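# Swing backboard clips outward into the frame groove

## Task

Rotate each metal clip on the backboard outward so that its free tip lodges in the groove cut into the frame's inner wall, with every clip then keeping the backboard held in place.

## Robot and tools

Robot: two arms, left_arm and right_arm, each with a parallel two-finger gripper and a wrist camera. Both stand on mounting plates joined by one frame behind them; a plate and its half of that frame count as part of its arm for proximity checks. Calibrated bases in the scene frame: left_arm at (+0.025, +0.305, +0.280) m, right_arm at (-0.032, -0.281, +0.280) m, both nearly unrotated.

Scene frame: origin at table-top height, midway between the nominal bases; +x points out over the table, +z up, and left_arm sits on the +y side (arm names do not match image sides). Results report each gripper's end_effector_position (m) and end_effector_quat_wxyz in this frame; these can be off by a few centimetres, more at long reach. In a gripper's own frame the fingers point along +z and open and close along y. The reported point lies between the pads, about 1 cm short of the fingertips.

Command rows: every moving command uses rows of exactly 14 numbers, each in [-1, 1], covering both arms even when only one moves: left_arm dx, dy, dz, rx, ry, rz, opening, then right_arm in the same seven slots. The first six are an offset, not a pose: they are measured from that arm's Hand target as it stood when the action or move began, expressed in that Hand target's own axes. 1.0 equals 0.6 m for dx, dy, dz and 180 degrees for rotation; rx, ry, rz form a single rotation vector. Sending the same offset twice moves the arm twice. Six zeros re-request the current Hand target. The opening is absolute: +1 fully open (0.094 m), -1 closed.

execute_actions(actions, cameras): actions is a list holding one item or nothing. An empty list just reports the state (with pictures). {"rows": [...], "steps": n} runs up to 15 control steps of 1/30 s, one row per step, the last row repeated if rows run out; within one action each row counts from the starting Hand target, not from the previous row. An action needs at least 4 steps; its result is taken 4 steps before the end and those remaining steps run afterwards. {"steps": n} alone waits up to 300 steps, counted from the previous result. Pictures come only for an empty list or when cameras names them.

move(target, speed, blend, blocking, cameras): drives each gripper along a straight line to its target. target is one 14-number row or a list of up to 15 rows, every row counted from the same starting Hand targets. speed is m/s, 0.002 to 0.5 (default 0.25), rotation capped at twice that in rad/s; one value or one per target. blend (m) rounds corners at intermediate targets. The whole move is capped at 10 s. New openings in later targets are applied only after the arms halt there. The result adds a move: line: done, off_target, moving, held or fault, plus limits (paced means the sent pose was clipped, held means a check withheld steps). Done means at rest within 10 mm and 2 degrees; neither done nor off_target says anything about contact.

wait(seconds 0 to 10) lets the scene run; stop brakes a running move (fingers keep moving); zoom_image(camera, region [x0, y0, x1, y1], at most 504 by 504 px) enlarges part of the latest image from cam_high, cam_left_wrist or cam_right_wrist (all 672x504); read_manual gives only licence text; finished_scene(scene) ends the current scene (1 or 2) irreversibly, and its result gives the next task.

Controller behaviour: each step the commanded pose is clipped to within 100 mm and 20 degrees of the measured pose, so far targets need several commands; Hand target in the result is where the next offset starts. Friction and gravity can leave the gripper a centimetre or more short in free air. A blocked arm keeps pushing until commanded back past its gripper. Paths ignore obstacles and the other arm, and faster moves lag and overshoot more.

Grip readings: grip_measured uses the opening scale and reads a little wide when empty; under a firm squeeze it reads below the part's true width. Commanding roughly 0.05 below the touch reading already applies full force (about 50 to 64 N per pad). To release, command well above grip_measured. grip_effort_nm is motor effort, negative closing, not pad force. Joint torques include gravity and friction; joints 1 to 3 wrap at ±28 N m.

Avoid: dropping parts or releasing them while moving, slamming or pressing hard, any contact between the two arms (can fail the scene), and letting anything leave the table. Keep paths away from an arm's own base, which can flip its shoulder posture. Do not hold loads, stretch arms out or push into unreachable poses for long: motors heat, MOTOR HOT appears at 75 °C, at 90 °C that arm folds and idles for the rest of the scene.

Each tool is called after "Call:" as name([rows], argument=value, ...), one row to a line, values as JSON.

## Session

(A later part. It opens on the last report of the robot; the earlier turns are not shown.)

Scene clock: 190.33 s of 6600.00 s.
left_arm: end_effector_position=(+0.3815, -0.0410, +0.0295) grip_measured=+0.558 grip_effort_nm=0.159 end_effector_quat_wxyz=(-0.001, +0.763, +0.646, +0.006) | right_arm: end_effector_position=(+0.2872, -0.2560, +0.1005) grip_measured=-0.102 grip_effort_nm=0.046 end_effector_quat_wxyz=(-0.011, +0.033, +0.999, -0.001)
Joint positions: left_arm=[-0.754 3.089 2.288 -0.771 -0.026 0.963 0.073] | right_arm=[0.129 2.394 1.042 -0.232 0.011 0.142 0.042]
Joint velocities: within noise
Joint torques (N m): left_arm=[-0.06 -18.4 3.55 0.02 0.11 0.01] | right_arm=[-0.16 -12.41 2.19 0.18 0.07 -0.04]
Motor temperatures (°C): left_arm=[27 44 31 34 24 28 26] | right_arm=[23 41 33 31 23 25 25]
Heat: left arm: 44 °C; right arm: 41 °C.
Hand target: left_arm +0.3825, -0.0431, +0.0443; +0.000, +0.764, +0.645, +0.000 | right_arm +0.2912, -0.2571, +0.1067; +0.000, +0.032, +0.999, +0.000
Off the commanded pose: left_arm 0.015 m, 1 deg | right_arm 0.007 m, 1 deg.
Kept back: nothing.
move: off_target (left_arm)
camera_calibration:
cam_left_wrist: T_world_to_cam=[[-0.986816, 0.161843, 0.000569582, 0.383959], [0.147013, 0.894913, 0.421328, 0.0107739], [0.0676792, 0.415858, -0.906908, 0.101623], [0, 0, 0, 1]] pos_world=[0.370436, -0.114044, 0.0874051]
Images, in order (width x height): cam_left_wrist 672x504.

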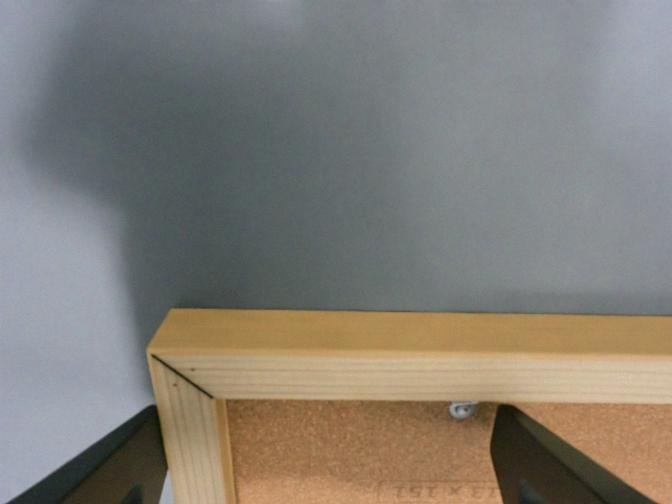

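Call:
move([
  [0,0,-0.08,0,0,0,0.0,0,0,0,0,0,0,-0.1],
  [0.1255,0.0125,-0.08,0,0,-0.5,-0.3,0,0,0,0,0,0,-0.1],
], speed=0.25, cameras=["cam_left_wrist"])

Scene clock: 195.20 s of 6600.00 s.
left_arm: end_effector_position=(+0.3942, +0.0347, +0.0786) grip_measured=-0.297 grip_effort_nm=-0.105 end_effector_quat_wxyz=(-0.015, +0.089, +0.996, +0.011) | right_arm: end_effector_position=(+0.2872, -0.2560, +0.1005) grip_measured=-0.102 grip_effort_nm=0.051 end_effector_quat_wxyz=(-0.011, +0.033, +0.999, -0.001)
Joint positions: left_arm=[-0.614 2.809 1.897 -0.695 -0.017 -0.455 0.033] | right_arm=[0.129 2.394 1.042 -0.232 0.011 0.142 0.042]
Joint velocities: within noise
Joint torques (N m): left_arm=[0.03 -17.46 3.33 0.26 0.03 -0.1] | right_arm=[-0.28 -12.33 2.22 0.17 0 -0.1]
Motor temperatures (°C): left_arm=[27 46 31 34 24 28 26] | right_arm=[23 41 33 31 23 25 25]
Heat: left arm: 46 °C; right arm: 41 °C.
Hand target: left_arm +0.4025, +0.0300, +0.0924; +0.000, +0.084, +0.996, +0.000 | right_arm +0.2912, -0.2571, +0.1067; +0.000, +0.032, +0.999, +0.000
Off the commanded pose: left_arm 0.017 m, 2 deg | right_arm 0.007 m, 1 deg.
Kept back: nothing.
move: off_target (left_arm); target 2's new opening was sent with left_arm's hand 0.017 m and 2 deg from that target
camera_calibration:
cam_left_wrist: T_world_to_cam=[[-0.175147, -0.984467, -0.0121628, 0.104994], [-0.884862, 0.151986, 0.440363, 0.351523], [-0.431674, 0.0878908, -0.897737, 0.321293], [0, 0, 0, 1]] pos_world=[0.468133, 0.021698, 0.134916]
Images, in order (width x height): cam_left_wrist 672x504.

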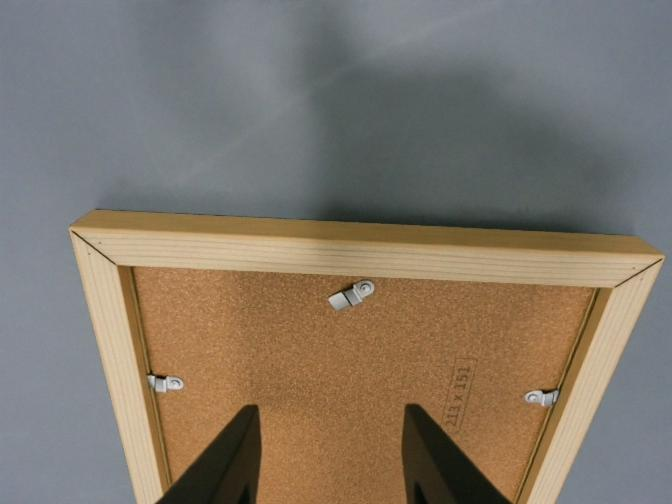

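Call:
move(target=[0.0207,0.0472,0.07,0,0,0,0.064,0,0,0,0,0,0,-0.1], speed=0.1, cameras=["cam_left_wrist"])

Scene clock: 197.13 s of 6600.00 s.
left_arm: end_effector_position=(+0.3991, +0.0577, +0.0564) grip_measured=+0.061 grip_effort_nm=0.159 end_effector_quat_wxyz=(+0.004, +0.080, +0.997, +0.000) | right_arm: end_effector_position=(+0.2872, -0.2560, +0.1005) grip_measured=-0.102 grip_effort_nm=0.051 end_effector_quat_wxyz=(-0.011, +0.033, +0.999, -0.001)
Joint positions: left_arm=[-0.565 2.807 1.778 -0.533 -0.016 -0.424 0.05] | right_arm=[0.129 2.394 1.042 -0.232 0.011 0.142 0.042]
Joint velocities: within noise
Joint torques (N m): left_arm=[-0.2 -12.78 3.11 0.32 0.03 0.02] | right_arm=[-0.29 -12.36 2.18 0.19 0.05 -0.05]
Motor temperatures (°C): left_arm=[27 47 31 33 24 28 26] | right_arm=[23 41 33 31 23 25 25]
Heat: left arm: 47 °C; right arm: 41 °C.
Hand target: left_arm +0.3949, +0.0599, +0.0503; +0.000, +0.084, +0.996, +0.000 | right_arm +0.2912, -0.2571, +0.1067; +0.000, +0.032, +0.999, +0.000
Off the commanded pose: left_arm 0.008 m, 1 deg | right_arm 0.007 m, 1 deg.
Kept back: nothing.
move: done
camera_calibration:
cam_left_wrist: T_world_to_cam=[[-0.157166, -0.987544, 0.00747566, 0.12018], [-0.902376, 0.14668, 0.40522, 0.371407], [-0.401269, 0.0569412, -0.914189, 0.292034], [0, 0, 0, 1]] pos_world=[0.471221, 0.0475768, 0.115575]
Images, in order (width x height): cam_left_wrist 672x504.

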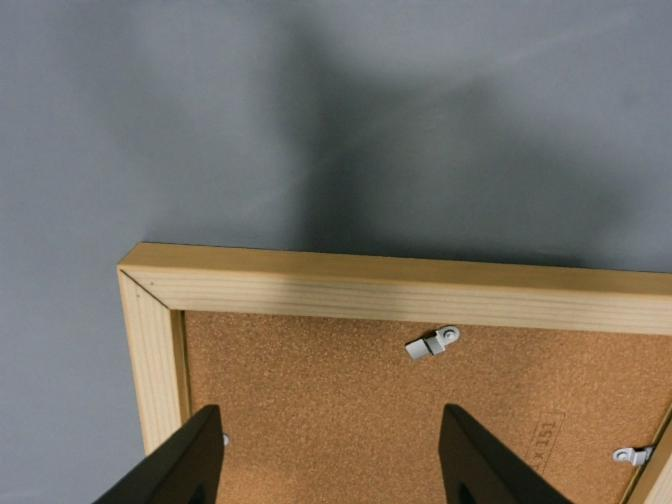

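Call:
move(target=[0.0148,0.0077,0.045,0,0,0.011,0.064,0,0,0,0,0,0,-0.1], speed=0.08, cameras=["cam_left_wrist"])

Scene clock: 198.70 s of 6600.00 s.
left_arm: end_effector_position=(+0.3912, +0.0625, +0.0309) grip_measured=+0.061 grip_effort_nm=0.154 end_effector_quat_wxyz=(+0.005, +0.099, +0.995, -0.001) | right_arm: end_effector_position=(+0.2872, -0.2560, +0.1005) grip_measured=-0.102 grip_effort_nm=0.056 end_effector_quat_wxyz=(-0.011, +0.033, +0.999, -0.001)
Joint positions: left_arm=[-0.565 2.858 1.755 -0.457 -0.016 -0.387 0.05] | right_arm=[0.129 2.394 1.042 -0.232 0.011 0.142 0.042]
Joint velocities: within noise
Joint torques (N m): left_arm=[-0.02 -12.12 3.06 0.32 0.03 0.03] | right_arm=[-0.25 -12.38 2.14 0.17 0 -0.06]
Motor temperatures (°C): left_arm=[27 47 31 33 24 28 26] | right_arm=[23 41 33 31 23 25 25]
Heat: left arm: 47 °C; right arm: 41 °C.
Hand target: left_arm +0.3870, +0.0659, +0.0233; +0.000, +0.101, +0.995, +0.000 | right_arm +0.2912, -0.2571, +0.1067; +0.000, +0.032, +0.999, +0.000
Off the commanded pose: left_arm 0.009 m, 1 deg | right_arm 0.007 m, 1 deg.
Kept back: nothing.
move: done
camera_calibration:
cam_left_wrist: T_world_to_cam=[[-0.193205, -0.981126, 0.00792837, 0.137554], [-0.897071, 0.179914, 0.403601, 0.369831], [-0.39741, 0.0708653, -0.914901, 0.262956], [0, 0, 0, 1]] pos_world=[0.462843, 0.0497855, 0.0902237]
Images, in order (width x height): cam_left_wrist 672x504.

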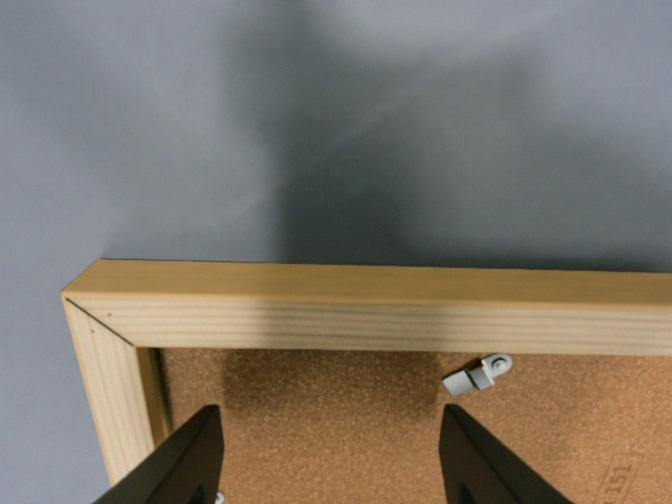

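Call:
move(target=[0,0,0.0113,0,0,0,0.064,0,0,0,0,0,0,-0.1], speed=0.05, cameras=["cam_left_wrist"])

Scene clock: 200.50 s of 6600.00 s.
left_arm: end_effector_position=(+0.3889, +0.0640, +0.0247) grip_measured=+0.061 grip_effort_nm=0.154 end_effector_quat_wxyz=(+0.003, +0.099, +0.995, +0.000) | right_arm: end_effector_position=(+0.2872, -0.2560, +0.1005) grip_measured=-0.102 grip_effort_nm=0.051 end_effector_quat_wxyz=(-0.011, +0.033, +0.999, -0.001)
Joint positions: left_arm=[-0.565 2.873 1.755 -0.446 -0.016 -0.386 0.05] | right_arm=[0.129 2.394 1.042 -0.232 0.011 0.142 0.042]
Joint velocities: within noise
Joint torques (N m): left_arm=[-0.01 -11.56 4.01 0.32 0.02 0.02] | right_arm=[-0.23 -12.4 2.22 0.16 0.02 -0.06]
Motor temperatures (°C): left_arm=[27 47 31 33 24 28 26] | right_arm=[23 41 33 31 23 25 25]
Heat: left arm: 47 °C; right arm: 41 °C.
Hand target: left_arm +0.3871, +0.0658, +0.0166; +0.000, +0.101, +0.995, +0.000 | right_arm +0.2912, -0.2571, +0.1067; +0.000, +0.032, +0.999, +0.000
Off the commanded pose: left_arm 0.009 m, 0 deg | right_arm 0.007 m, 1 deg.
Kept back: nothing.
move: done
camera_calibration:
cam_left_wrist: T_world_to_cam=[[-0.194355, -0.98091, 0.00646964, 0.139046], [-0.895568, 0.180129, 0.406831, 0.369286], [-0.40023, 0.0732756, -0.913481, 0.257155], [0, 0, 0, 1]] pos_world=[0.460667, 0.0510296, 0.0837697]
Images, in order (width x height): cam_left_wrist 672x504.

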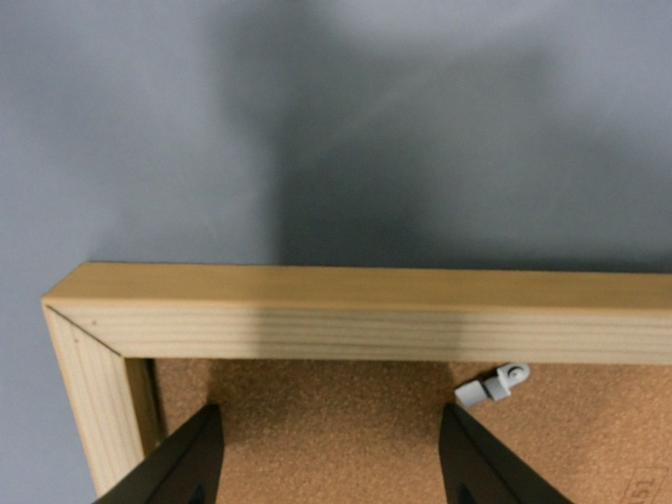

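Call:
move(target=[-0.022,-0.004,0,0,0,0,0.064,0,0,0,0,0,0,-0.1], speed=0.05, cameras=["cam_left_wrist"])

Scene clock: 201.87 s of 6600.00 s.
left_arm: end_effector_position=(+0.3945, +0.0634, +0.0249) grip_measured=+0.061 grip_effort_nm=0.159 end_effector_quat_wxyz=(-0.007, +0.100, +0.995, +0.005) | right_arm: end_effector_position=(+0.2872, -0.2560, +0.1005) grip_measured=-0.102 grip_effort_nm=0.051 end_effector_quat_wxyz=(-0.011, +0.033, +0.999, -0.001)
Joint positions: left_arm=[-0.559 2.901 1.827 -0.511 -0.016 -0.378 0.05] | right_arm=[0.129 2.394 1.042 -0.232 0.011 0.142 0.042]
Joint velocities: within noise
Joint torques (N m): left_arm=[0.01 -11.06 5.61 0.37 0.02 -0.01] | right_arm=[-0.13 -12.51 2.22 0.14 0.01 -0.1]
Motor temperatures (°C): left_arm=[27 46 31 33 24 28 26] | right_arm=[23 41 33 31 23 25 25]
Heat: left arm: 46 °C; right arm: 41 °C.
Hand target: left_arm +0.3995, +0.0610, +0.0165; +0.000, +0.101, +0.995, +0.000 | right_arm +0.2912, -0.2571, +0.1067; +0.000, +0.032, +0.999, +0.000
Off the commanded pose: left_arm 0.010 m, 1 deg | right_arm 0.007 m, 1 deg.
Kept back: nothing.
move: done
camera_calibration:
cam_left_wrist: T_world_to_cam=[[-0.196834, -0.980436, -0.00120999, 0.140748], [-0.887553, 0.177662, 0.425071, 0.370837], [-0.41654, 0.0847424, -0.905159, 0.265085], [0, 0, 0, 1]] pos_world=[0.46726, 0.0496463, 0.0824822]
Images, in order (width x height): cam_left_wrist 672x504.

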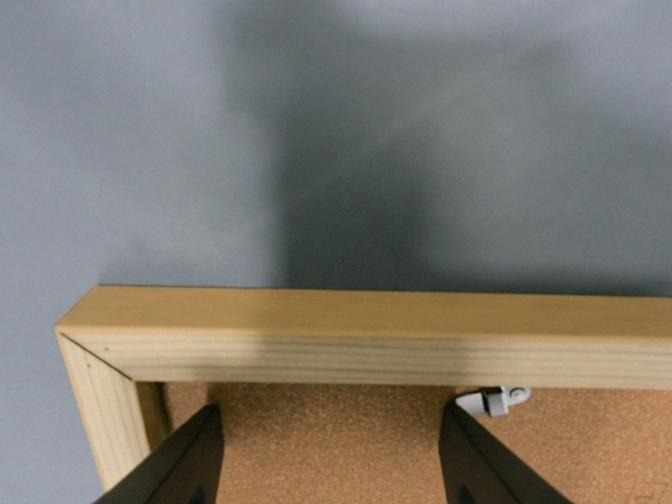

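Call:
move(target=[-0.0145,-0.003,0,0,0,0,0.064,0,0,0,0,0,0,-0.1], speed=0.05, cameras=["cam_left_wrist"])

Scene clock: 202.80 s of 6600.00 s.
left_arm: end_effector_position=(+0.4036, +0.0599, +0.0249) grip_measured=+0.061 grip_effort_nm=0.159 end_effector_quat_wxyz=(-0.005, +0.100, +0.995, +0.005) | right_arm: end_effector_position=(+0.2872, -0.2560, +0.1005) grip_measured=-0.102 grip_effort_nm=0.061 end_effector_quat_wxyz=(-0.011, +0.033, +0.999, -0.001)
Joint positions: left_arm=[-0.555 2.928 1.894 -0.549 -0.017 -0.375 0.05] | right_arm=[0.129 2.394 1.042 -0.232 0.011 0.142 0.042]
Joint velocities: within noise
Joint torques (N m): left_arm=[-0.09 -11.29 5.75 0.35 0.02 -0.01] | right_arm=[-0.24 -12.34 2.18 0.15 -0.01 -0.07]
Motor temperatures (°C): left_arm=[27 46 31 33 24 28 26] | right_arm=[23 41 33 31 23 25 25]
Heat: left arm: 46 °C; right arm: 41 °C.
Hand target: left_arm +0.4077, +0.0574, +0.0166; +0.000, +0.101, +0.995, +0.000 | right_arm +0.2912, -0.2571, +0.1067; +0.000, +0.032, +0.999, +0.000
Off the commanded pose: left_arm 0.010 m, 1 deg | right_arm 0.007 m, 1 deg.
Kept back: nothing.
move: done
camera_calibration:
cam_left_wrist: T_world_to_cam=[[-0.195685, -0.980666, -0.00092108, 0.13862], [-0.888854, 0.176968, 0.422636, 0.380186], [-0.414302, 0.0835223, -0.906299, 0.268398], [0, 0, 0, 1]] pos_world=[0.476253, 0.0462418, 0.0826961]
Images, in order (width x height): cam_left_wrist 672x504.

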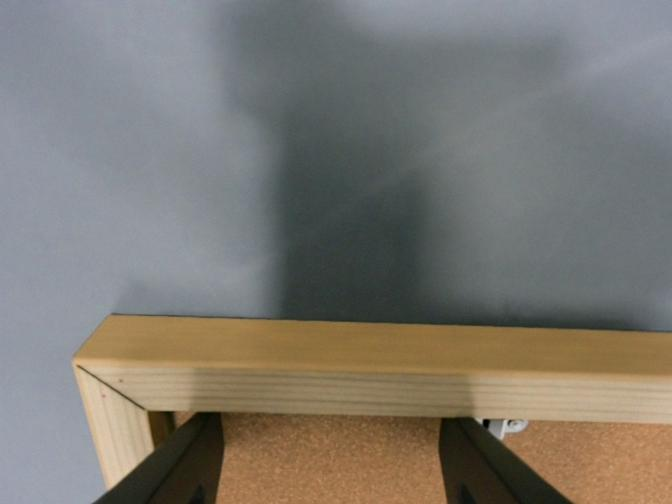

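Call:
zoom_image(camera="cam_left_wrist", region=[400, 350, 560, 470])

Scaled by 3.150 from the camera's 672x504 image, which has a finer 960x720 frame.

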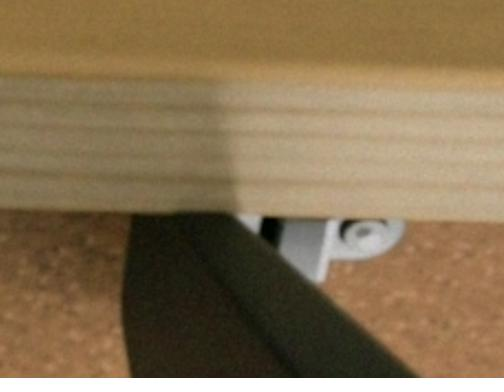

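Call:
move(target=[0,0,0,0,0,0,0.25,0,0,0,0,0,0,-0.1], speed=0.05, cameras=["cam_left_wrist"])

Call:
zoom_image(camera="cam_left_wrist", region=[400, 350, 600, 500])

Scene clock: 204.37 s of 6600.00 s.
left_arm: end_effector_position=(+0.4039, +0.0605, +0.0249) grip_measured=+0.245 grip_effort_nm=0.286 end_effector_quat_wxyz=(-0.005, +0.100, +0.995, +0.006) | right_arm: end_effector_position=(+0.2872, -0.2560, +0.1005) grip_measured=-0.102 grip_effort_nm=0.056 end_effector_quat_wxyz=(-0.011, +0.033, +0.999, -0.001)
Joint positions: left_arm=[-0.554 2.928 1.895 -0.55 -0.019 -0.374 0.058] | right_arm=[0.129 2.394 1.042 -0.232 0.011 0.142 0.042]
Joint velocities: within noise
Joint torques (N m): left_arm=[-0.16 -11.32 5.79 0.35 0.05 0] | right_arm=[-0.32 -12.46 2.06 0.15 0.03 -0.06]
Motor temperatures (°C): left_arm=[27 46 31 33 24 28 26] | right_arm=[23 41 33 31 23 25 25]
Heat: left arm: 46 °C; right arm: 41 °C.
Hand target: left_arm +0.4077, +0.0573, +0.0166; +0.000, +0.101, +0.995, +0.000 | right_arm +0.2912, -0.2571, +0.1067; +0.000, +0.032, +0.999, +0.000
Off the commanded pose: left_arm 0.010 m, 1 deg | right_arm 0.007 m, 1 deg.
Kept back: nothing.
move: done
camera_calibration:
cam_left_wrist: T_world_to_cam=[[-0.195721, -0.980655, -0.00297174, 0.139359], [-0.889008, 0.176149, 0.422654, 0.380452], [-0.413954, 0.0853642, -0.906286, 0.268183], [0, 0, 0, 1]] pos_world=[0.476516, 0.0467531, 0.0826645]
Images, in order (width x height): cam_left_wrist 672x504.

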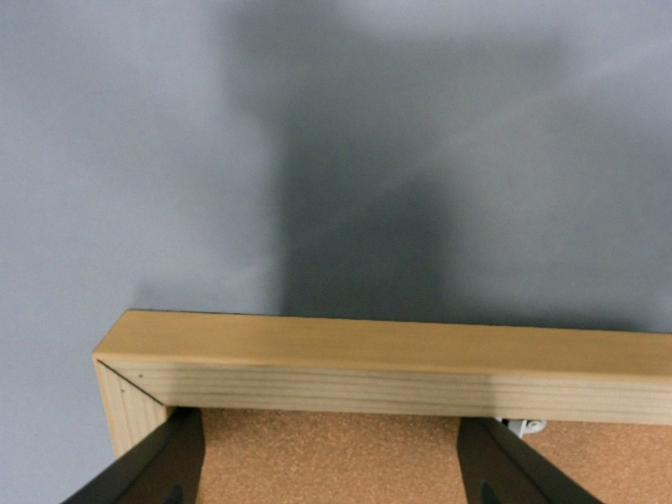

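Scaled by 2.520 from the camera's 672x504 image, which has a finer 960x720 frame.

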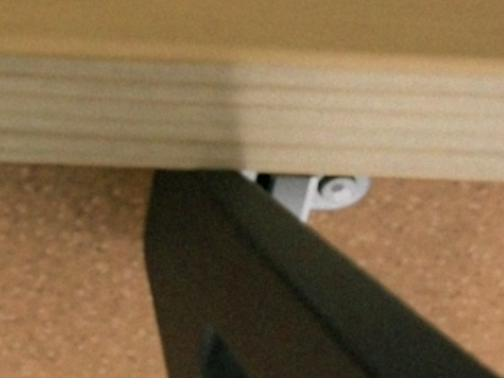

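Call:
move(target=[0,0,0,0,0,0,0.375,0,0,0,0,0,0,-0.1], speed=0.05, cameras=["cam_left_wrist"])

Call:
zoom_image(camera="cam_left_wrist", region=[400, 350, 600, 500])

Scene clock: 205.30 s of 6600.00 s.
left_arm: end_effector_position=(+0.4055, +0.0576, +0.0260) grip_measured=+0.371 grip_effort_nm=0.222 end_effector_quat_wxyz=(-0.004, +0.100, +0.995, +0.000) | right_arm: end_effector_position=(+0.2872, -0.2560, +0.1005) grip_measured=-0.102 grip_effort_nm=0.056 end_effector_quat_wxyz=(-0.011, +0.033, +0.999, -0.001)
Joint positions: left_arm=[-0.553 2.928 1.901 -0.549 -0.009 -0.373 0.064] | right_arm=[0.129 2.394 1.042 -0.232 0.011 0.142 0.042]
Joint velocities: within noise
Joint torques (N m): left_arm=[-0.18 -11.33 5.33 0.35 -0.04 -0.02] | right_arm=[-0.4 -12.41 2.18 0.19 0.01 -0.01]
Motor temperatures (°C): left_arm=[27 45 31 33 24 28 26] | right_arm=[23 41 33 31 23 25 25]
Heat: left arm: 45 °C; right arm: 41 °C.
Hand target: left_arm +0.4076, +0.0574, +0.0165; +0.000, +0.101, +0.995, +0.000 | right_arm +0.2912, -0.2571, +0.1067; +0.000, +0.032, +0.999, +0.000
Off the commanded pose: left_arm 0.010 m, 1 deg | right_arm 0.007 m, 1 deg.
Kept back: nothing.
move: done
camera_calibration:
cam_left_wrist: T_world_to_cam=[[-0.196273, -0.980512, 0.00856933, 0.136781], [-0.889286, 0.18168, 0.419717, 0.381839], [-0.413095, 0.0747586, -0.907614, 0.270436], [0, 0, 0, 1]] pos_world=[0.478126, 0.044525, 0.0840148]
Images, in order (width x height): cam_left_wrist 672x504.

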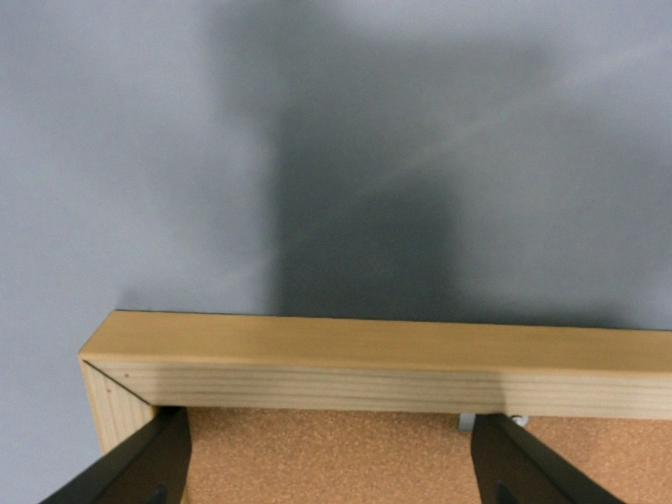

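Scaled by 2.520 from the camera's 672x504 image, which has a finer 960x720 frame.

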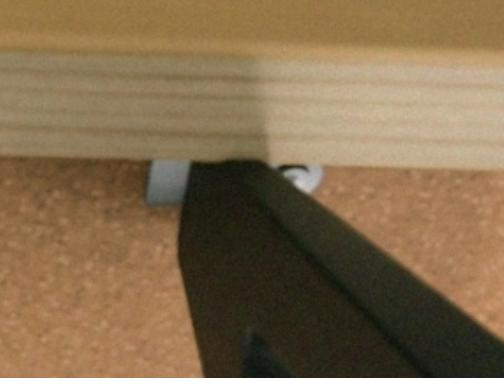

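Call:
move([
  [0,0,-0.025,0,0,0,0.36,0,0,0,0,0,0,-0.1],
  [0.03,0,-0.025,0,0,0,0.064,0,0,0,0,0,0,-0.1],
], speed=0.08, cameras=["cam_left_wrist"])

Call:
zoom_image(camera="cam_left_wrist", region=[400, 300, 600, 450])

Scene clock: 207.50 s of 6600.00 s.
left_arm: end_effector_position=(+0.3882, +0.0645, +0.0244) grip_measured=+0.067 grip_effort_nm=-0.115 end_effector_quat_wxyz=(-0.006, +0.103, +0.995, +0.004) | right_arm: end_effector_position=(+0.2872, -0.2560, +0.1005) grip_measured=-0.102 grip_effort_nm=0.051 end_effector_quat_wxyz=(-0.011, +0.033, +0.999, -0.001)
Joint positions: left_arm=[-0.565 2.885 1.783 -0.481 -0.016 -0.378 0.05] | right_arm=[0.129 2.394 1.042 -0.232 0.011 0.142 0.042]
Joint velocities: within noise
Joint torques (N m): left_arm=[-0.5 -15.61 2.51 0.25 0.01 -0.11] | right_arm=[-0.2 -12.42 2.29 0.16 0.01 -0.1]
Motor temperatures (°C): left_arm=[27 46 30 33 24 28 26] | right_arm=[23 41 33 31 23 25 25]
Heat: left arm: 46 °C; right arm: 41 °C.
Hand target: left_arm +0.3901, +0.0610, +0.0316; +0.000, +0.101, +0.995, +0.000 | right_arm +0.2912, -0.2571, +0.1067; +0.000, +0.032, +0.999, +0.000
Off the commanded pose: left_arm 0.008 m, 1 deg | right_arm 0.007 m, 1 deg.
Kept back: nothing.
move: done
camera_calibration:
cam_left_wrist: T_world_to_cam=[[-0.20204, -0.979377, -0.000464156, 0.142519], [-0.887297, 0.182844, 0.423405, 0.364929], [-0.414588, 0.0859567, -0.90594, 0.261116], [0, 0, 0, 1]] pos_world=[0.46085, 0.0504099, 0.0821093]
Images, in order (width x height): cam_left_wrist 672x504.

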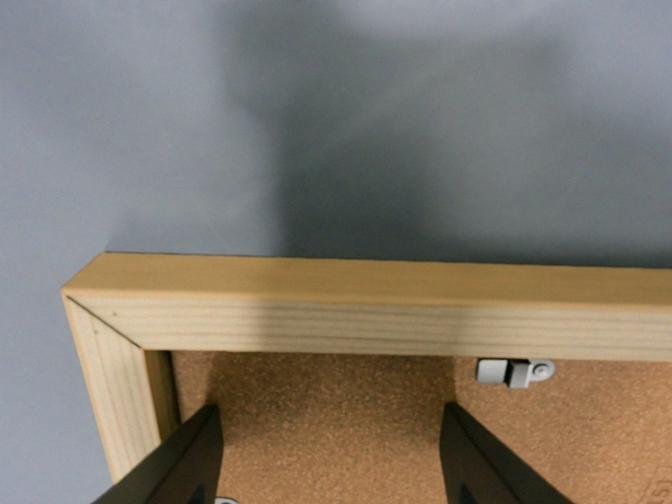

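Scaled by 2.520 from the camera's 672x504 image, which has a finer 960x720 frame.

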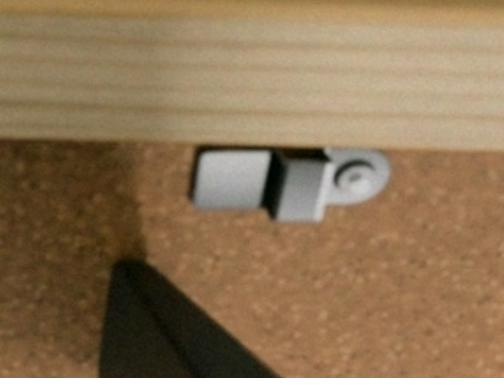

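Call:
move(target=[0,-0.0085,0.0275,0,0,0,0.064,0,0,0,0,0,0,-0.1], speed=0.05, cameras=["cam_left_wrist"])

Call:
zoom_image(camera="cam_left_wrist", region=[400, 300, 600, 450])

Scene clock: 208.80 s of 6600.00 s.
left_arm: end_effector_position=(+0.3895, +0.0606, +0.0245) grip_measured=+0.067 grip_effort_nm=-0.110 end_effector_quat_wxyz=(-0.003, +0.101, +0.995, +0.003) | right_arm: end_effector_position=(+0.2872, -0.2560, +0.1005) grip_measured=-0.102 grip_effort_nm=0.051 end_effector_quat_wxyz=(-0.011, +0.033, +0.999, -0.001)
Joint positions: left_arm=[-0.571 2.889 1.794 -0.481 -0.016 -0.389 0.05] | right_arm=[0.129 2.394 1.042 -0.232 0.011 0.142 0.042]
Joint velocities: within noise
Joint torques (N m): left_arm=[-0.83 -10.91 5.11 0.36 0.02 -0.11] | right_arm=[-0.14 -12.42 2.13 0.14 0.01 -0.07]
Motor temperatures (°C): left_arm=[27 46 30 33 24 28 26] | right_arm=[23 42 33 31 23 25 25]
Heat: left arm: 46 °C; right arm: 42 °C.
Hand target: left_arm +0.3890, +0.0560, +0.0151; +0.000, +0.101, +0.995, +0.000 | right_arm +0.2912, -0.2571, +0.1067; +0.000, +0.032, +0.999, +0.000
Off the commanded pose: left_arm 0.010 m, 0 deg | right_arm 0.007 m, 1 deg.
Kept back: nothing.
move: done
camera_calibration:
cam_left_wrist: T_world_to_cam=[[-0.197846, -0.980232, 0.00171993, 0.137261], [-0.890628, 0.180493, 0.417377, 0.368291], [-0.409437, 0.0810445, -0.908732, 0.260426], [0, 0, 0, 1]] pos_world=[0.461795, 0.0469672, 0.0827052]
Images, in order (width x height): cam_left_wrist 672x504.

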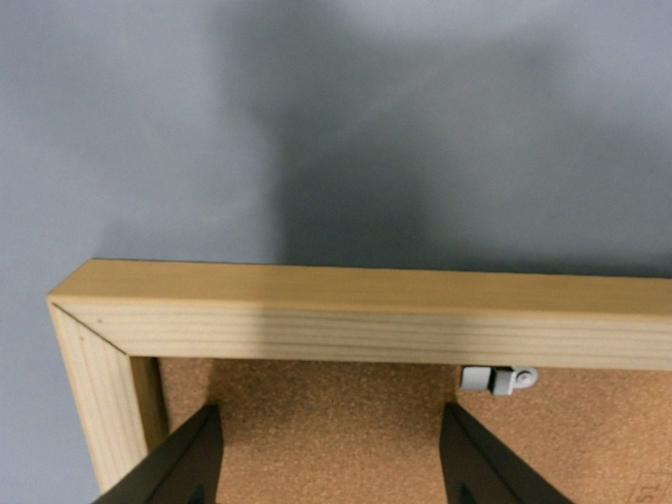

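Scaled by 2.520 from the camera's 672x504 image, which has a finer 960x720 frame.

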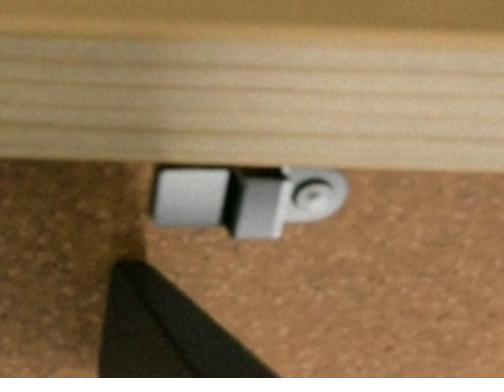

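Call:
move(target=[0,-0.006,0.004,0,0,0,0.064,0,0,0,0,0,0,-0.1], speed=0.05, cameras=["cam_left_wrist"])

Call:
zoom_image(camera="cam_left_wrist", region=[400, 300, 600, 450])

Scene clock: 209.73 s of 6600.00 s.
left_arm: end_effector_position=(+0.3919, +0.0565, +0.0244) grip_measured=+0.067 grip_effort_nm=-0.115 end_effector_quat_wxyz=(+0.002, +0.100, +0.995, +0.003) | right_arm: end_effector_position=(+0.2872, -0.2560, +0.1005) grip_measured=-0.102 grip_effort_nm=0.051 end_effector_quat_wxyz=(-0.011, +0.033, +0.999, -0.001)
Joint positions: left_arm=[-0.577 2.895 1.809 -0.481 -0.021 -0.397 0.05] | right_arm=[0.129 2.394 1.042 -0.232 0.011 0.142 0.042]
Joint velocities: within noise
Joint torques (N m): left_arm=[-0.9 -10.54 5.15 0.34 0.08 -0.1] | right_arm=[-0.28 -12.52 2.22 0.18 0 -0.07]
Motor temperatures (°C): left_arm=[27 46 30 33 24 28 26] | right_arm=[23 42 33 31 23 25 25]
Heat: left arm: 46 °C; right arm: 42 °C.
Hand target: left_arm +0.3883, +0.0525, +0.0126; +0.000, +0.101, +0.995, +0.000 | right_arm +0.2912, -0.2571, +0.1067; +0.000, +0.032, +0.999, +0.000
Off the commanded pose: left_arm 0.013 m, 0 deg | right_arm 0.007 m, 1 deg.
Kept back: nothing.
move: off_target (left_arm)
camera_calibration:
cam_left_wrist: T_world_to_cam=[[-0.195885, -0.980626, 0.000919168, 0.132988], [-0.895097, 0.179183, 0.408283, 0.373297], [-0.400538, 0.079154, -0.912855, 0.258312], [0, 0, 0, 1]] pos_world=[0.463651, 0.0430771, 0.0832687]
Images, in order (width x height): cam_left_wrist 672x504.

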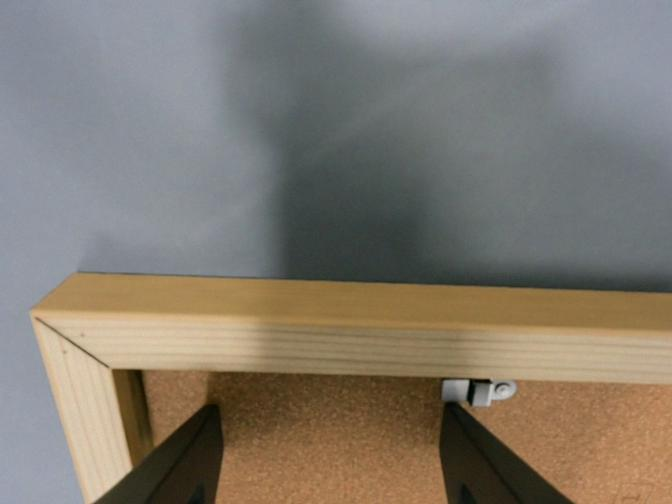

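Scaled by 2.520 from the camera's 672x504 image, which has a finer 960x720 frame.

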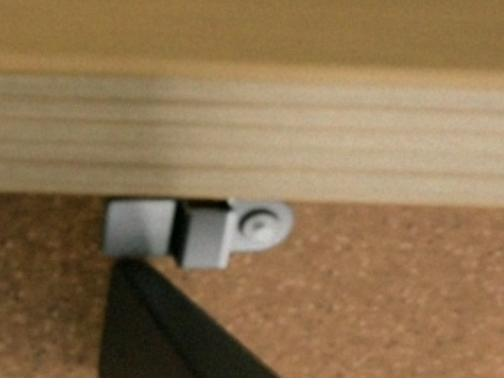

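Call:
move(target=[0.008,0.016,-0.006,0,0,0,0.064,0,0,0,0,0,0,-0.1], speed=0.05, cameras=["cam_left_wrist"])

Call:
zoom_image(camera="cam_left_wrist", region=[400, 300, 600, 450])

Scene clock: 210.97 s of 6600.00 s.
left_arm: end_effector_position=(+0.3910, +0.0571, +0.0237) grip_measured=+0.067 grip_effort_nm=-0.110 end_effector_quat_wxyz=(+0.005, +0.101, +0.995, +0.001) | right_arm: end_effector_position=(+0.2872, -0.2560, +0.1005) grip_measured=-0.102 grip_effort_nm=0.051 end_effector_quat_wxyz=(-0.011, +0.033, +0.999, -0.001)
Joint positions: left_arm=[-0.577 2.889 1.791 -0.462 -0.021 -0.396 0.05] | right_arm=[0.129 2.394 1.042 -0.232 0.011 0.142 0.042]
Joint velocities: within noise
Joint torques (N m): left_arm=[0.35 -12.81 1.99 0.42 0.07 0.02] | right_arm=[-0.31 -12.4 2.18 0.17 0 -0.05]
Motor temperatures (°C): left_arm=[27 45 30 33 24 28 26] | right_arm=[23 42 33 31 23 25 25]
Heat: left arm: 45 °C; right arm: 42 °C.
Hand target: left_arm +0.3855, +0.0629, +0.0162; +0.000, +0.101, +0.995, +0.000 | right_arm +0.2912, -0.2571, +0.1067; +0.000, +0.032, +0.999, +0.000
Off the commanded pose: left_arm 0.011 m, 1 deg | right_arm 0.007 m, 1 deg.
Kept back: nothing.
move: off_target (left_arm)
camera_calibration:
cam_left_wrist: T_world_to_cam=[[-0.1973, -0.980338, 0.0032261, 0.133938], [-0.897224, 0.181897, 0.40237, 0.373496], [-0.395046, 0.0764933, -0.915471, 0.255432], [0, 0, 0, 1]] pos_world=[0.462443, 0.0438277, 0.0831245]
Images, in order (width x height): cam_left_wrist 672x504.

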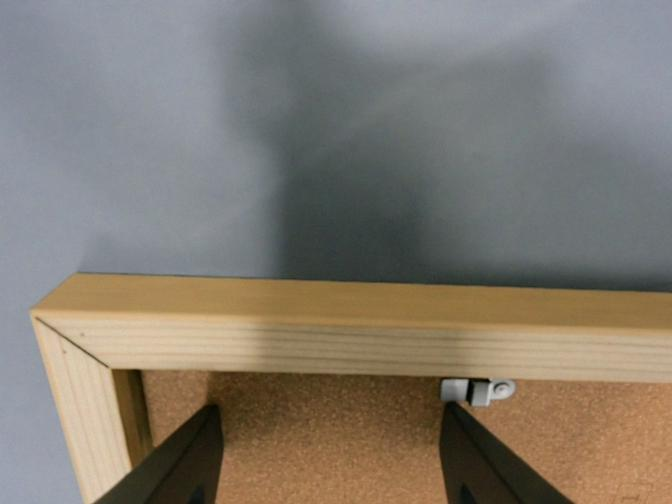

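Scaled by 2.520 from the camera's 672x504 image, which has a finer 960x720 frame.

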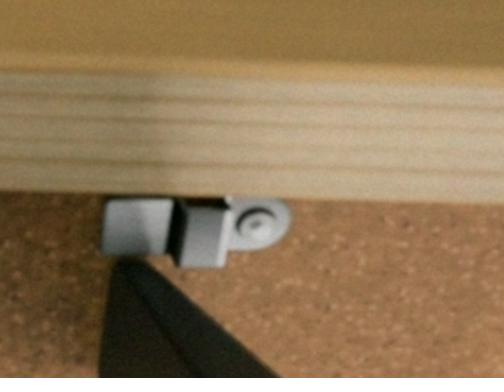

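Call:
move(target=[0.008,0.006,-0.003,0,0,0,0.064,0,0,0,0,0,0,-0.1], speed=0.05, cameras=["cam_left_wrist"])

Call:
zoom_image(camera="cam_left_wrist", region=[400, 300, 600, 450])

Scene clock: 211.90 s of 6600.00 s.
left_arm: end_effector_position=(+0.3912, +0.0582, +0.0240) grip_measured=+0.066 grip_effort_nm=-0.105 end_effector_quat_wxyz=(+0.015, +0.102, +0.995, -0.004) | right_arm: end_effector_position=(+0.2872, -0.2560, +0.1005) grip_measured=-0.102 grip_effort_nm=0.056 end_effector_quat_wxyz=(-0.011, +0.033, +0.999, -0.001)
Joint positions: left_arm=[-0.575 2.873 1.749 -0.415 -0.021 -0.39 0.05] | right_arm=[0.129 2.394 1.042 -0.232 0.011 0.142 0.042]
Joint velocities: within noise
Joint torques (N m): left_arm=[0.44 -13.07 1.74 0.25 0.08 0.01] | right_arm=[-0.27 -12.4 2.28 0.16 0.01 -0.05]
Motor temperatures (°C): left_arm=[27 45 30 33 24 28 26] | right_arm=[23 42 33 31 23 25 25]
Heat: left arm: 45 °C; right arm: 42 °C.
Hand target: left_arm +0.3815, +0.0674, +0.0180; +0.000, +0.101, +0.995, +0.000 | right_arm +0.2912, -0.2571, +0.1067; +0.000, +0.032, +0.999, +0.000
Off the commanded pose: left_arm 0.015 m, 2 deg | right_arm 0.007 m, 1 deg.
Kept back: nothing.
move: off_target (left_arm)
camera_calibration:
cam_left_wrist: T_world_to_cam=[[-0.200134, -0.979701, 0.0114867, 0.135943], [-0.903787, 0.189128, 0.383927, 0.375914], [-0.378306, 0.0664553, -0.923292, 0.249863], [0, 0, 0, 1]] pos_world=[0.461478, 0.0454835, 0.084811]
Images, in order (width x height): cam_left_wrist 672x504.

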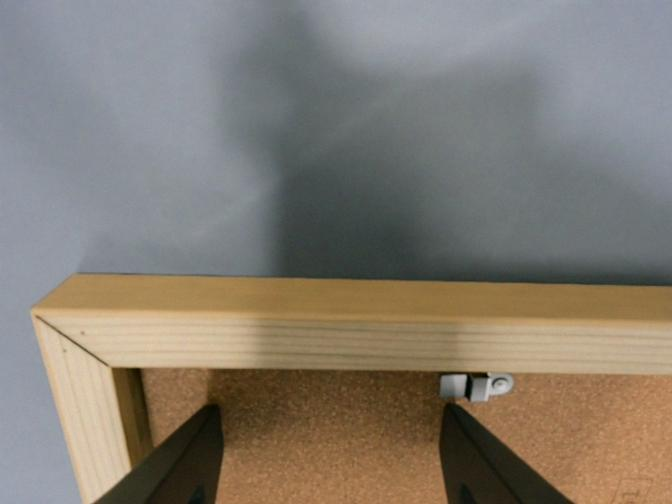

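Scaled by 2.520 from the camera's 672x504 image, which has a finer 960x720 frame.

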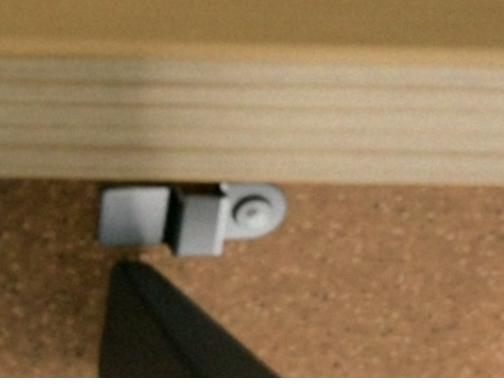

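Call:
move(target=[0,0,-0.015,0,0,0,0.064,0,0,0,0,0,0,-0.1], speed=0.05, cameras=["cam_left_wrist"])

Call:
zoom_image(camera="cam_left_wrist", region=[400, 300, 600, 450])

Scene clock: 212.83 s of 6600.00 s.
left_arm: end_effector_position=(+0.3866, +0.0619, +0.0242) grip_measured=+0.066 grip_effort_nm=-0.105 end_effector_quat_wxyz=(+0.011, +0.102, +0.995, -0.001) | right_arm: end_effector_position=(+0.2872, -0.2560, +0.1005) grip_measured=-0.102 grip_effort_nm=0.046 end_effector_quat_wxyz=(-0.011, +0.033, +0.999, -0.001)
Joint positions: left_arm=[-0.574 2.863 1.725 -0.41 -0.021 -0.39 0.05] | right_arm=[0.129 2.394 1.042 -0.232 0.011 0.142 0.042]
Joint velocities: within noise
Joint torques (N m): left_arm=[0.35 -14.64 2.09 0.11 0.08 0] | right_arm=[-0.25 -12.4 2.17 0.15 0.01 -0.09]
Motor temperatures (°C): left_arm=[27 45 30 33 24 28 26] | right_arm=[23 42 33 31 23 25 25]
Heat: left arm: 45 °C; right arm: 42 °C.
Hand target: left_arm +0.3815, +0.0675, +0.0270; +0.000, +0.101, +0.995, +0.000 | right_arm +0.2912, -0.2571, +0.1067; +0.000, +0.032, +0.999, +0.000
Off the commanded pose: left_arm 0.008 m, 1 deg | right_arm 0.007 m, 1 deg.
Kept back: nothing.
move: done
camera_calibration:
cam_left_wrist: T_world_to_cam=[[-0.199437, -0.97988, 0.00781457, 0.138478], [-0.900837, 0.186476, 0.39207, 0.369832], [-0.385639, 0.0711536, -0.919902, 0.25056], [0, 0, 0, 1]] pos_world=[0.457402, 0.0488989, 0.0844088]
Images, in order (width x height): cam_left_wrist 672x504.

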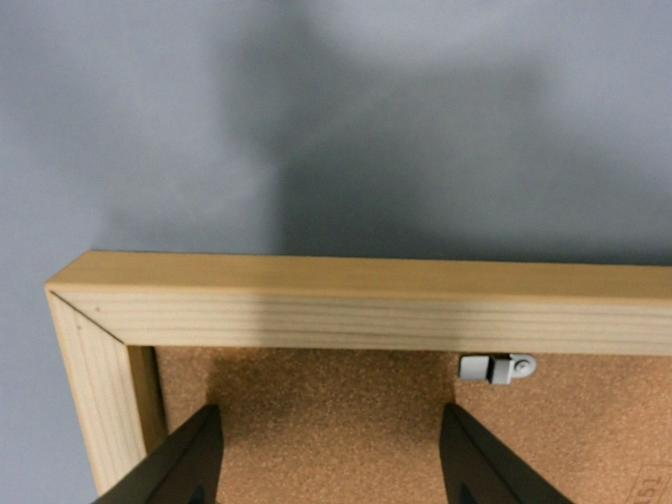

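Scaled by 2.520 from the camera's 672x504 image, which has a finer 960x720 frame.

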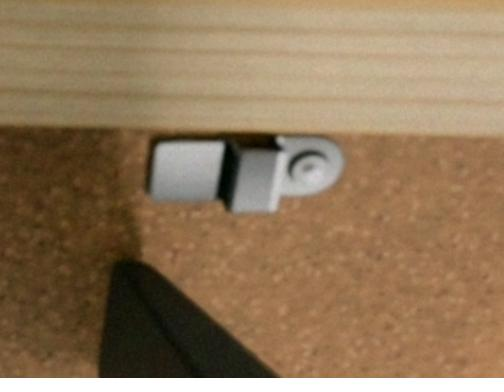

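Call:
move([
  [-0.022,-0.010,0.010,0,0,0,0.064,0,0,0,0,0,0,-0.1],
  [-0.030,-0.012,0.014,0,0,0,0.064,0,0,0,0,0,0,-0.1],
], speed=0.05, blend=0.005, cameras=["cam_left_wrist"])

Call:
zoom_image(camera="cam_left_wrist", region=[400, 320, 600, 470])

Scene clock: 213.93 s of 6600.00 s.
left_arm: end_effector_position=(+0.4010, +0.0518, +0.0265) grip_measured=+0.066 grip_effort_nm=-0.110 end_effector_quat_wxyz=(+0.012, +0.101, +0.995, -0.005) | right_arm: end_effector_position=(+0.2872, -0.2560, +0.1005) grip_measured=-0.102 grip_effort_nm=0.056 end_effector_quat_wxyz=(-0.011, +0.033, +0.999, -0.001)
Joint positions: left_arm=[-0.573 2.9 1.834 -0.477 -0.016 -0.389 0.05] | right_arm=[0.129 2.394 1.042 -0.232 0.011 0.142 0.042]
Joint velocities: within noise
Joint torques (N m): left_arm=[0.27 -11.45 5.33 0.11 0.02 0.01] | right_arm=[-0.25 -12.38 2.06 0.14 0.02 -0.04]
Motor temperatures (°C): left_arm=[27 46 30 33 24 28 26] | right_arm=[23 42 33 31 23 25 25]
Heat: left arm: 46 °C; right arm: 42 °C.
Hand target: left_arm +0.3976, +0.0567, +0.0186; +0.000, +0.101, +0.995, +0.000 | right_arm +0.2912, -0.2571, +0.1067; +0.000, +0.032, +0.999, +0.000
Off the commanded pose: left_arm 0.010 m, 1 deg | right_arm 0.007 m, 1 deg.
Kept back: nothing.
move: done; blend cut to 0.0027 m at target 1
camera_calibration:
cam_left_wrist: T_world_to_cam=[[-0.198748, -0.979944, 0.0144218, 0.130978], [-0.901617, 0.188591, 0.389257, 0.384032], [-0.38417, 0.0643612, -0.921016, 0.258747], [0, 0, 0, 1]] pos_world=[0.471684, 0.039273, 0.0869342]
Images, in order (width x height): cam_left_wrist 672x504.

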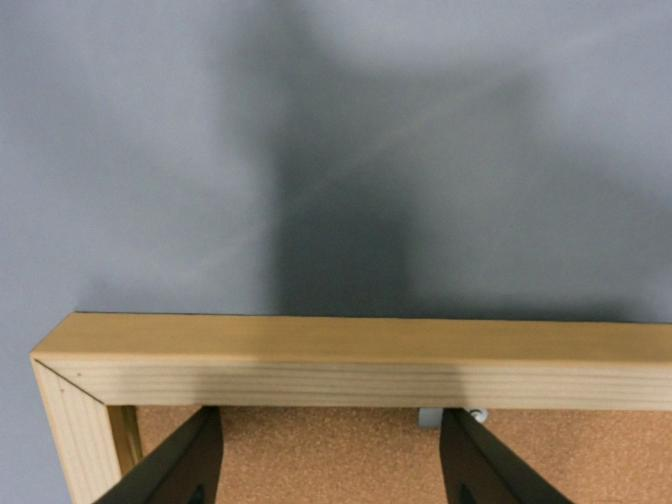

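Scaled by 2.520 from the camera's 672x504 image, which has a finer 960x720 frame.

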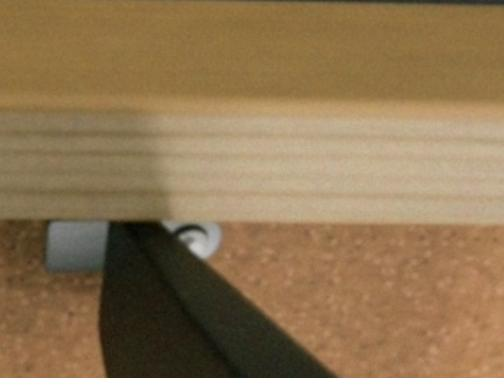

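Call:
move([
  [0,0,-0.025,0,0,0,0.064,0,0,0,0,0,0,-0.1],
  [0.034,0.0,-0.025,0,0,0,0.064,0,0,0,0,0,0,-0.1],
  [0.034,0.014,-0.025,0,0,0,0.064,0,0,0,0,0,0,-0.1],
], speed=0.08, cameras=["cam_left_wrist"])

Call:
zoom_image(camera="cam_left_wrist", region=[400, 300, 600, 450])

Scene clock: 215.30 s of 6600.00 s.
left_arm: end_effector_position=(+0.3715, +0.0710, +0.0242) grip_measured=+0.066 grip_effort_nm=-0.105 end_effector_quat_wxyz=(-0.012, +0.101, +0.995, +0.007) | right_arm: end_effector_position=(+0.2872, -0.2560, +0.1005) grip_measured=-0.102 grip_effort_nm=0.056 end_effector_quat_wxyz=(-0.011, +0.033, +0.999, -0.001)
Joint positions: left_arm=[-0.573 2.849 1.689 -0.436 -0.014 -0.391 0.05] | right_arm=[0.129 2.394 1.042 -0.232 0.011 0.142 0.042]
Joint velocities: within noise
Joint torques (N m): left_arm=[0.32 -15.79 2.41 0.27 0 0.03] | right_arm=[-0.4 -12.45 2.17 0.15 0.02 -0.1]
Motor temperatures (°C): left_arm=[27 45 30 33 24 28 26] | right_arm=[23 42 33 31 23 25 25]
Heat: left arm: 45 °C; right arm: 42 °C.
Hand target: left_arm +0.3793, +0.0691, +0.0336; +0.000, +0.101, +0.995, +0.000 | right_arm +0.2912, -0.2571, +0.1067; +0.000, +0.032, +0.999, +0.000
Off the commanded pose: left_arm 0.012 m, 2 deg | right_arm 0.007 m, 1 deg.
Kept back: nothing.
move: off_target (left_arm)
camera_calibration:
cam_left_wrist: T_world_to_cam=[[-0.198484, -0.980094, -0.00440837, 0.144348], [-0.882794, 0.176822, 0.435211, 0.347463], [-0.425768, 0.0902742, -0.900318, 0.257152], [0, 0, 0, 1]] pos_world=[0.444876, 0.0568214, 0.0809348]
Images, in order (width x height): cam_left_wrist 672x504.

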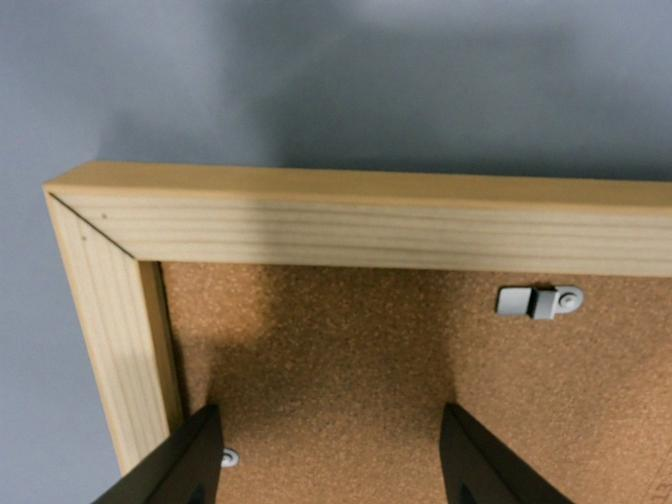

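Scaled by 2.520 from the camera's 672x504 image, which has a finer 960x720 frame.

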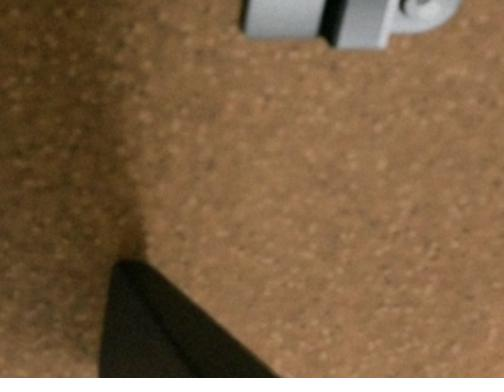

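Call:
move([
  [-0.0295,-0.0027,-0.0107,0,0,0,0.064,0,0,0,0,0,0,-0.1],
  [-0.0295,-0.0027,0.027,0,0,0,0.064,0,0,0,0,0,0,-0.1],
], speed=0.08, cameras=["cam_left_wrist"])

Call:
zoom_image(camera="cam_left_wrist", region=[400, 300, 600, 450])

Scene clock: 216.63 s of 6600.00 s.
left_arm: end_effector_position=(+0.3977, +0.0613, +0.0252) grip_measured=+0.066 grip_effort_nm=-0.081 end_effector_quat_wxyz=(+0.005, +0.099, +0.995, -0.003) | right_arm: end_effector_position=(+0.2872, -0.2560, +0.1005) grip_measured=-0.102 grip_effort_nm=0.056 end_effector_quat_wxyz=(-0.011, +0.033, +0.999, -0.001)
Joint positions: left_arm=[-0.558 2.891 1.805 -0.47 -0.013 -0.378 0.05] | right_arm=[0.129 2.394 1.042 -0.232 0.011 0.142 0.042]
Joint velocities: within noise
Joint torques (N m): left_arm=[0.09 -11.43 4.97 0.2 -0.01 0.02] | right_arm=[-0.21 -12.52 2.3 0.16 0.01 -0.07]
Motor temperatures (°C): left_arm=[27 45 30 33 24 28 26] | right_arm=[23 42 33 31 23 25 25]
Heat: left arm: 45 °C; right arm: 42 °C.
Hand target: left_arm +0.3965, +0.0639, +0.0175; +0.000, +0.101, +0.995, +0.000 | right_arm +0.2912, -0.2571, +0.1067; +0.000, +0.032, +0.999, +0.000
Off the commanded pose: left_arm 0.008 m, 1 deg | right_arm 0.007 m, 1 deg.
Kept back: nothing.
move: done
camera_calibration:
cam_left_wrist: T_world_to_cam=[[-0.195077, -0.980715, 0.0119711, 0.138268], [-0.896853, 0.18331, 0.402558, 0.377898], [-0.396989, 0.0677936, -0.915316, 0.260342], [0, 0, 0, 1]] pos_world=[0.469245, 0.0486793, 0.0845139]
Images, in order (width x height): cam_left_wrist 672x504.

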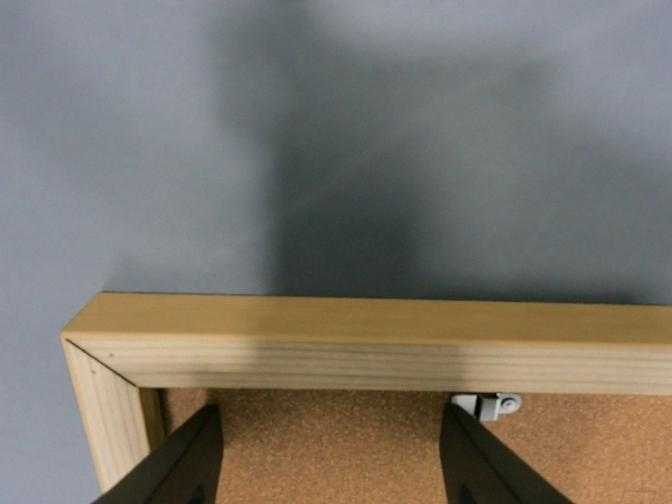

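Scaled by 2.520 from the camera's 672x504 image, which has a finer 960x720 frame.

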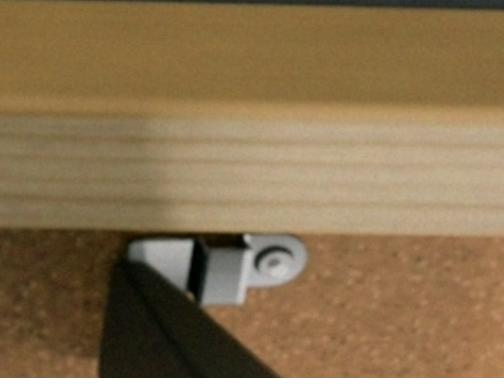

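Call:
move([
  [0,0,-0.031,0,0,0,0.064,0,0,0,0,0,0,-0.1],
  [0.0225,0.0057,-0.031,0,0,0,0.064,0,0,0,0,0,0,-0.1],
  [0.0123,0.0019,0.003,0,0,0,0.064,0,0,0,0,0,0,-0.1],
], speed=0.08, cameras=["cam_left_wrist"])

Call:
zoom_image(camera="cam_left_wrist", region=[400, 300, 600, 450])

Scene clock: 218.37 s of 6600.00 s.
left_arm: end_effector_position=(+0.3874, +0.0678, +0.0246) grip_measured=+0.066 grip_effort_nm=-0.081 end_effector_quat_wxyz=(-0.004, +0.099, +0.995, +0.001) | right_arm: end_effector_position=(+0.2872, -0.2560, +0.1005) grip_measured=-0.102 grip_effort_nm=0.046 end_effector_quat_wxyz=(-0.011, +0.033, +0.999, -0.001)
Joint positions: left_arm=[-0.557 2.873 1.754 -0.457 -0.011 -0.378 0.05] | right_arm=[0.129 2.394 1.042 -0.232 0.011 0.142 0.042]
Joint velocities: within noise
Joint torques (N m): left_arm=[-0.24 -10.86 5.01 0.35 -0.04 -0.02] | right_arm=[-0.17 -12.44 2.04 0.16 0.01 -0.09]
Motor temperatures (°C): left_arm=[27 45 30 33 24 28 26] | right_arm=[23 42 33 31 23 25 25]
Heat: left arm: 45 °C; right arm: 42 °C.
Hand target: left_arm +0.3895, +0.0665, +0.0157; +0.000, +0.101, +0.995, +0.000 | right_arm +0.2912, -0.2571, +0.1067; +0.000, +0.032, +0.999, +0.000
Off the commanded pose: left_arm 0.009 m, 1 deg | right_arm 0.007 m, 1 deg.
Kept back: nothing.
move: done
camera_calibration:
cam_left_wrist: T_world_to_cam=[[-0.194801, -0.98082, 0.00664015, 0.142649], [-0.889878, 0.179578, 0.419367, 0.364885], [-0.412516, 0.0757843, -0.907793, 0.260596], [0, 0, 0, 1]] pos_world=[0.459991, 0.0546386, 0.0825992]
Images, in order (width x height): cam_left_wrist 672x504.

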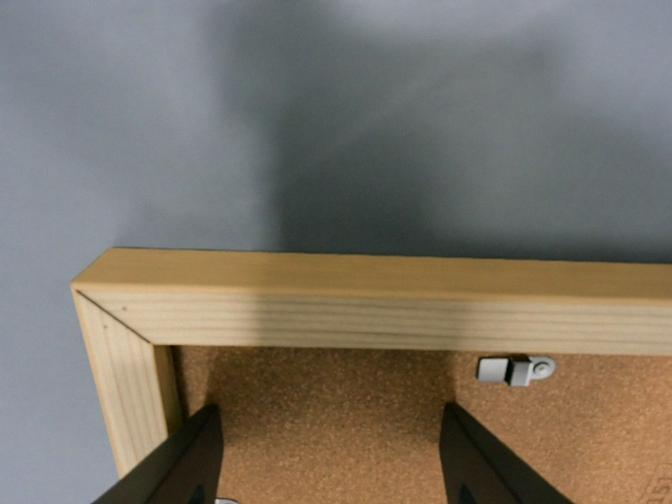

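Scaled by 2.520 from the camera's 672x504 image, which has a finer 960x720 frame.

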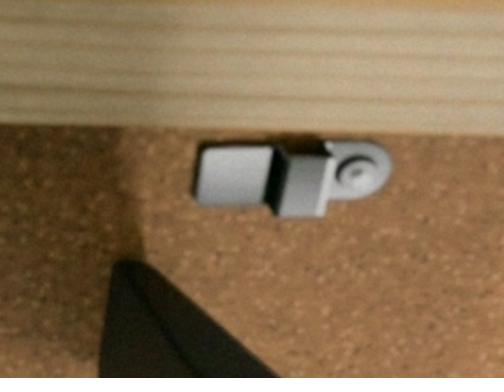

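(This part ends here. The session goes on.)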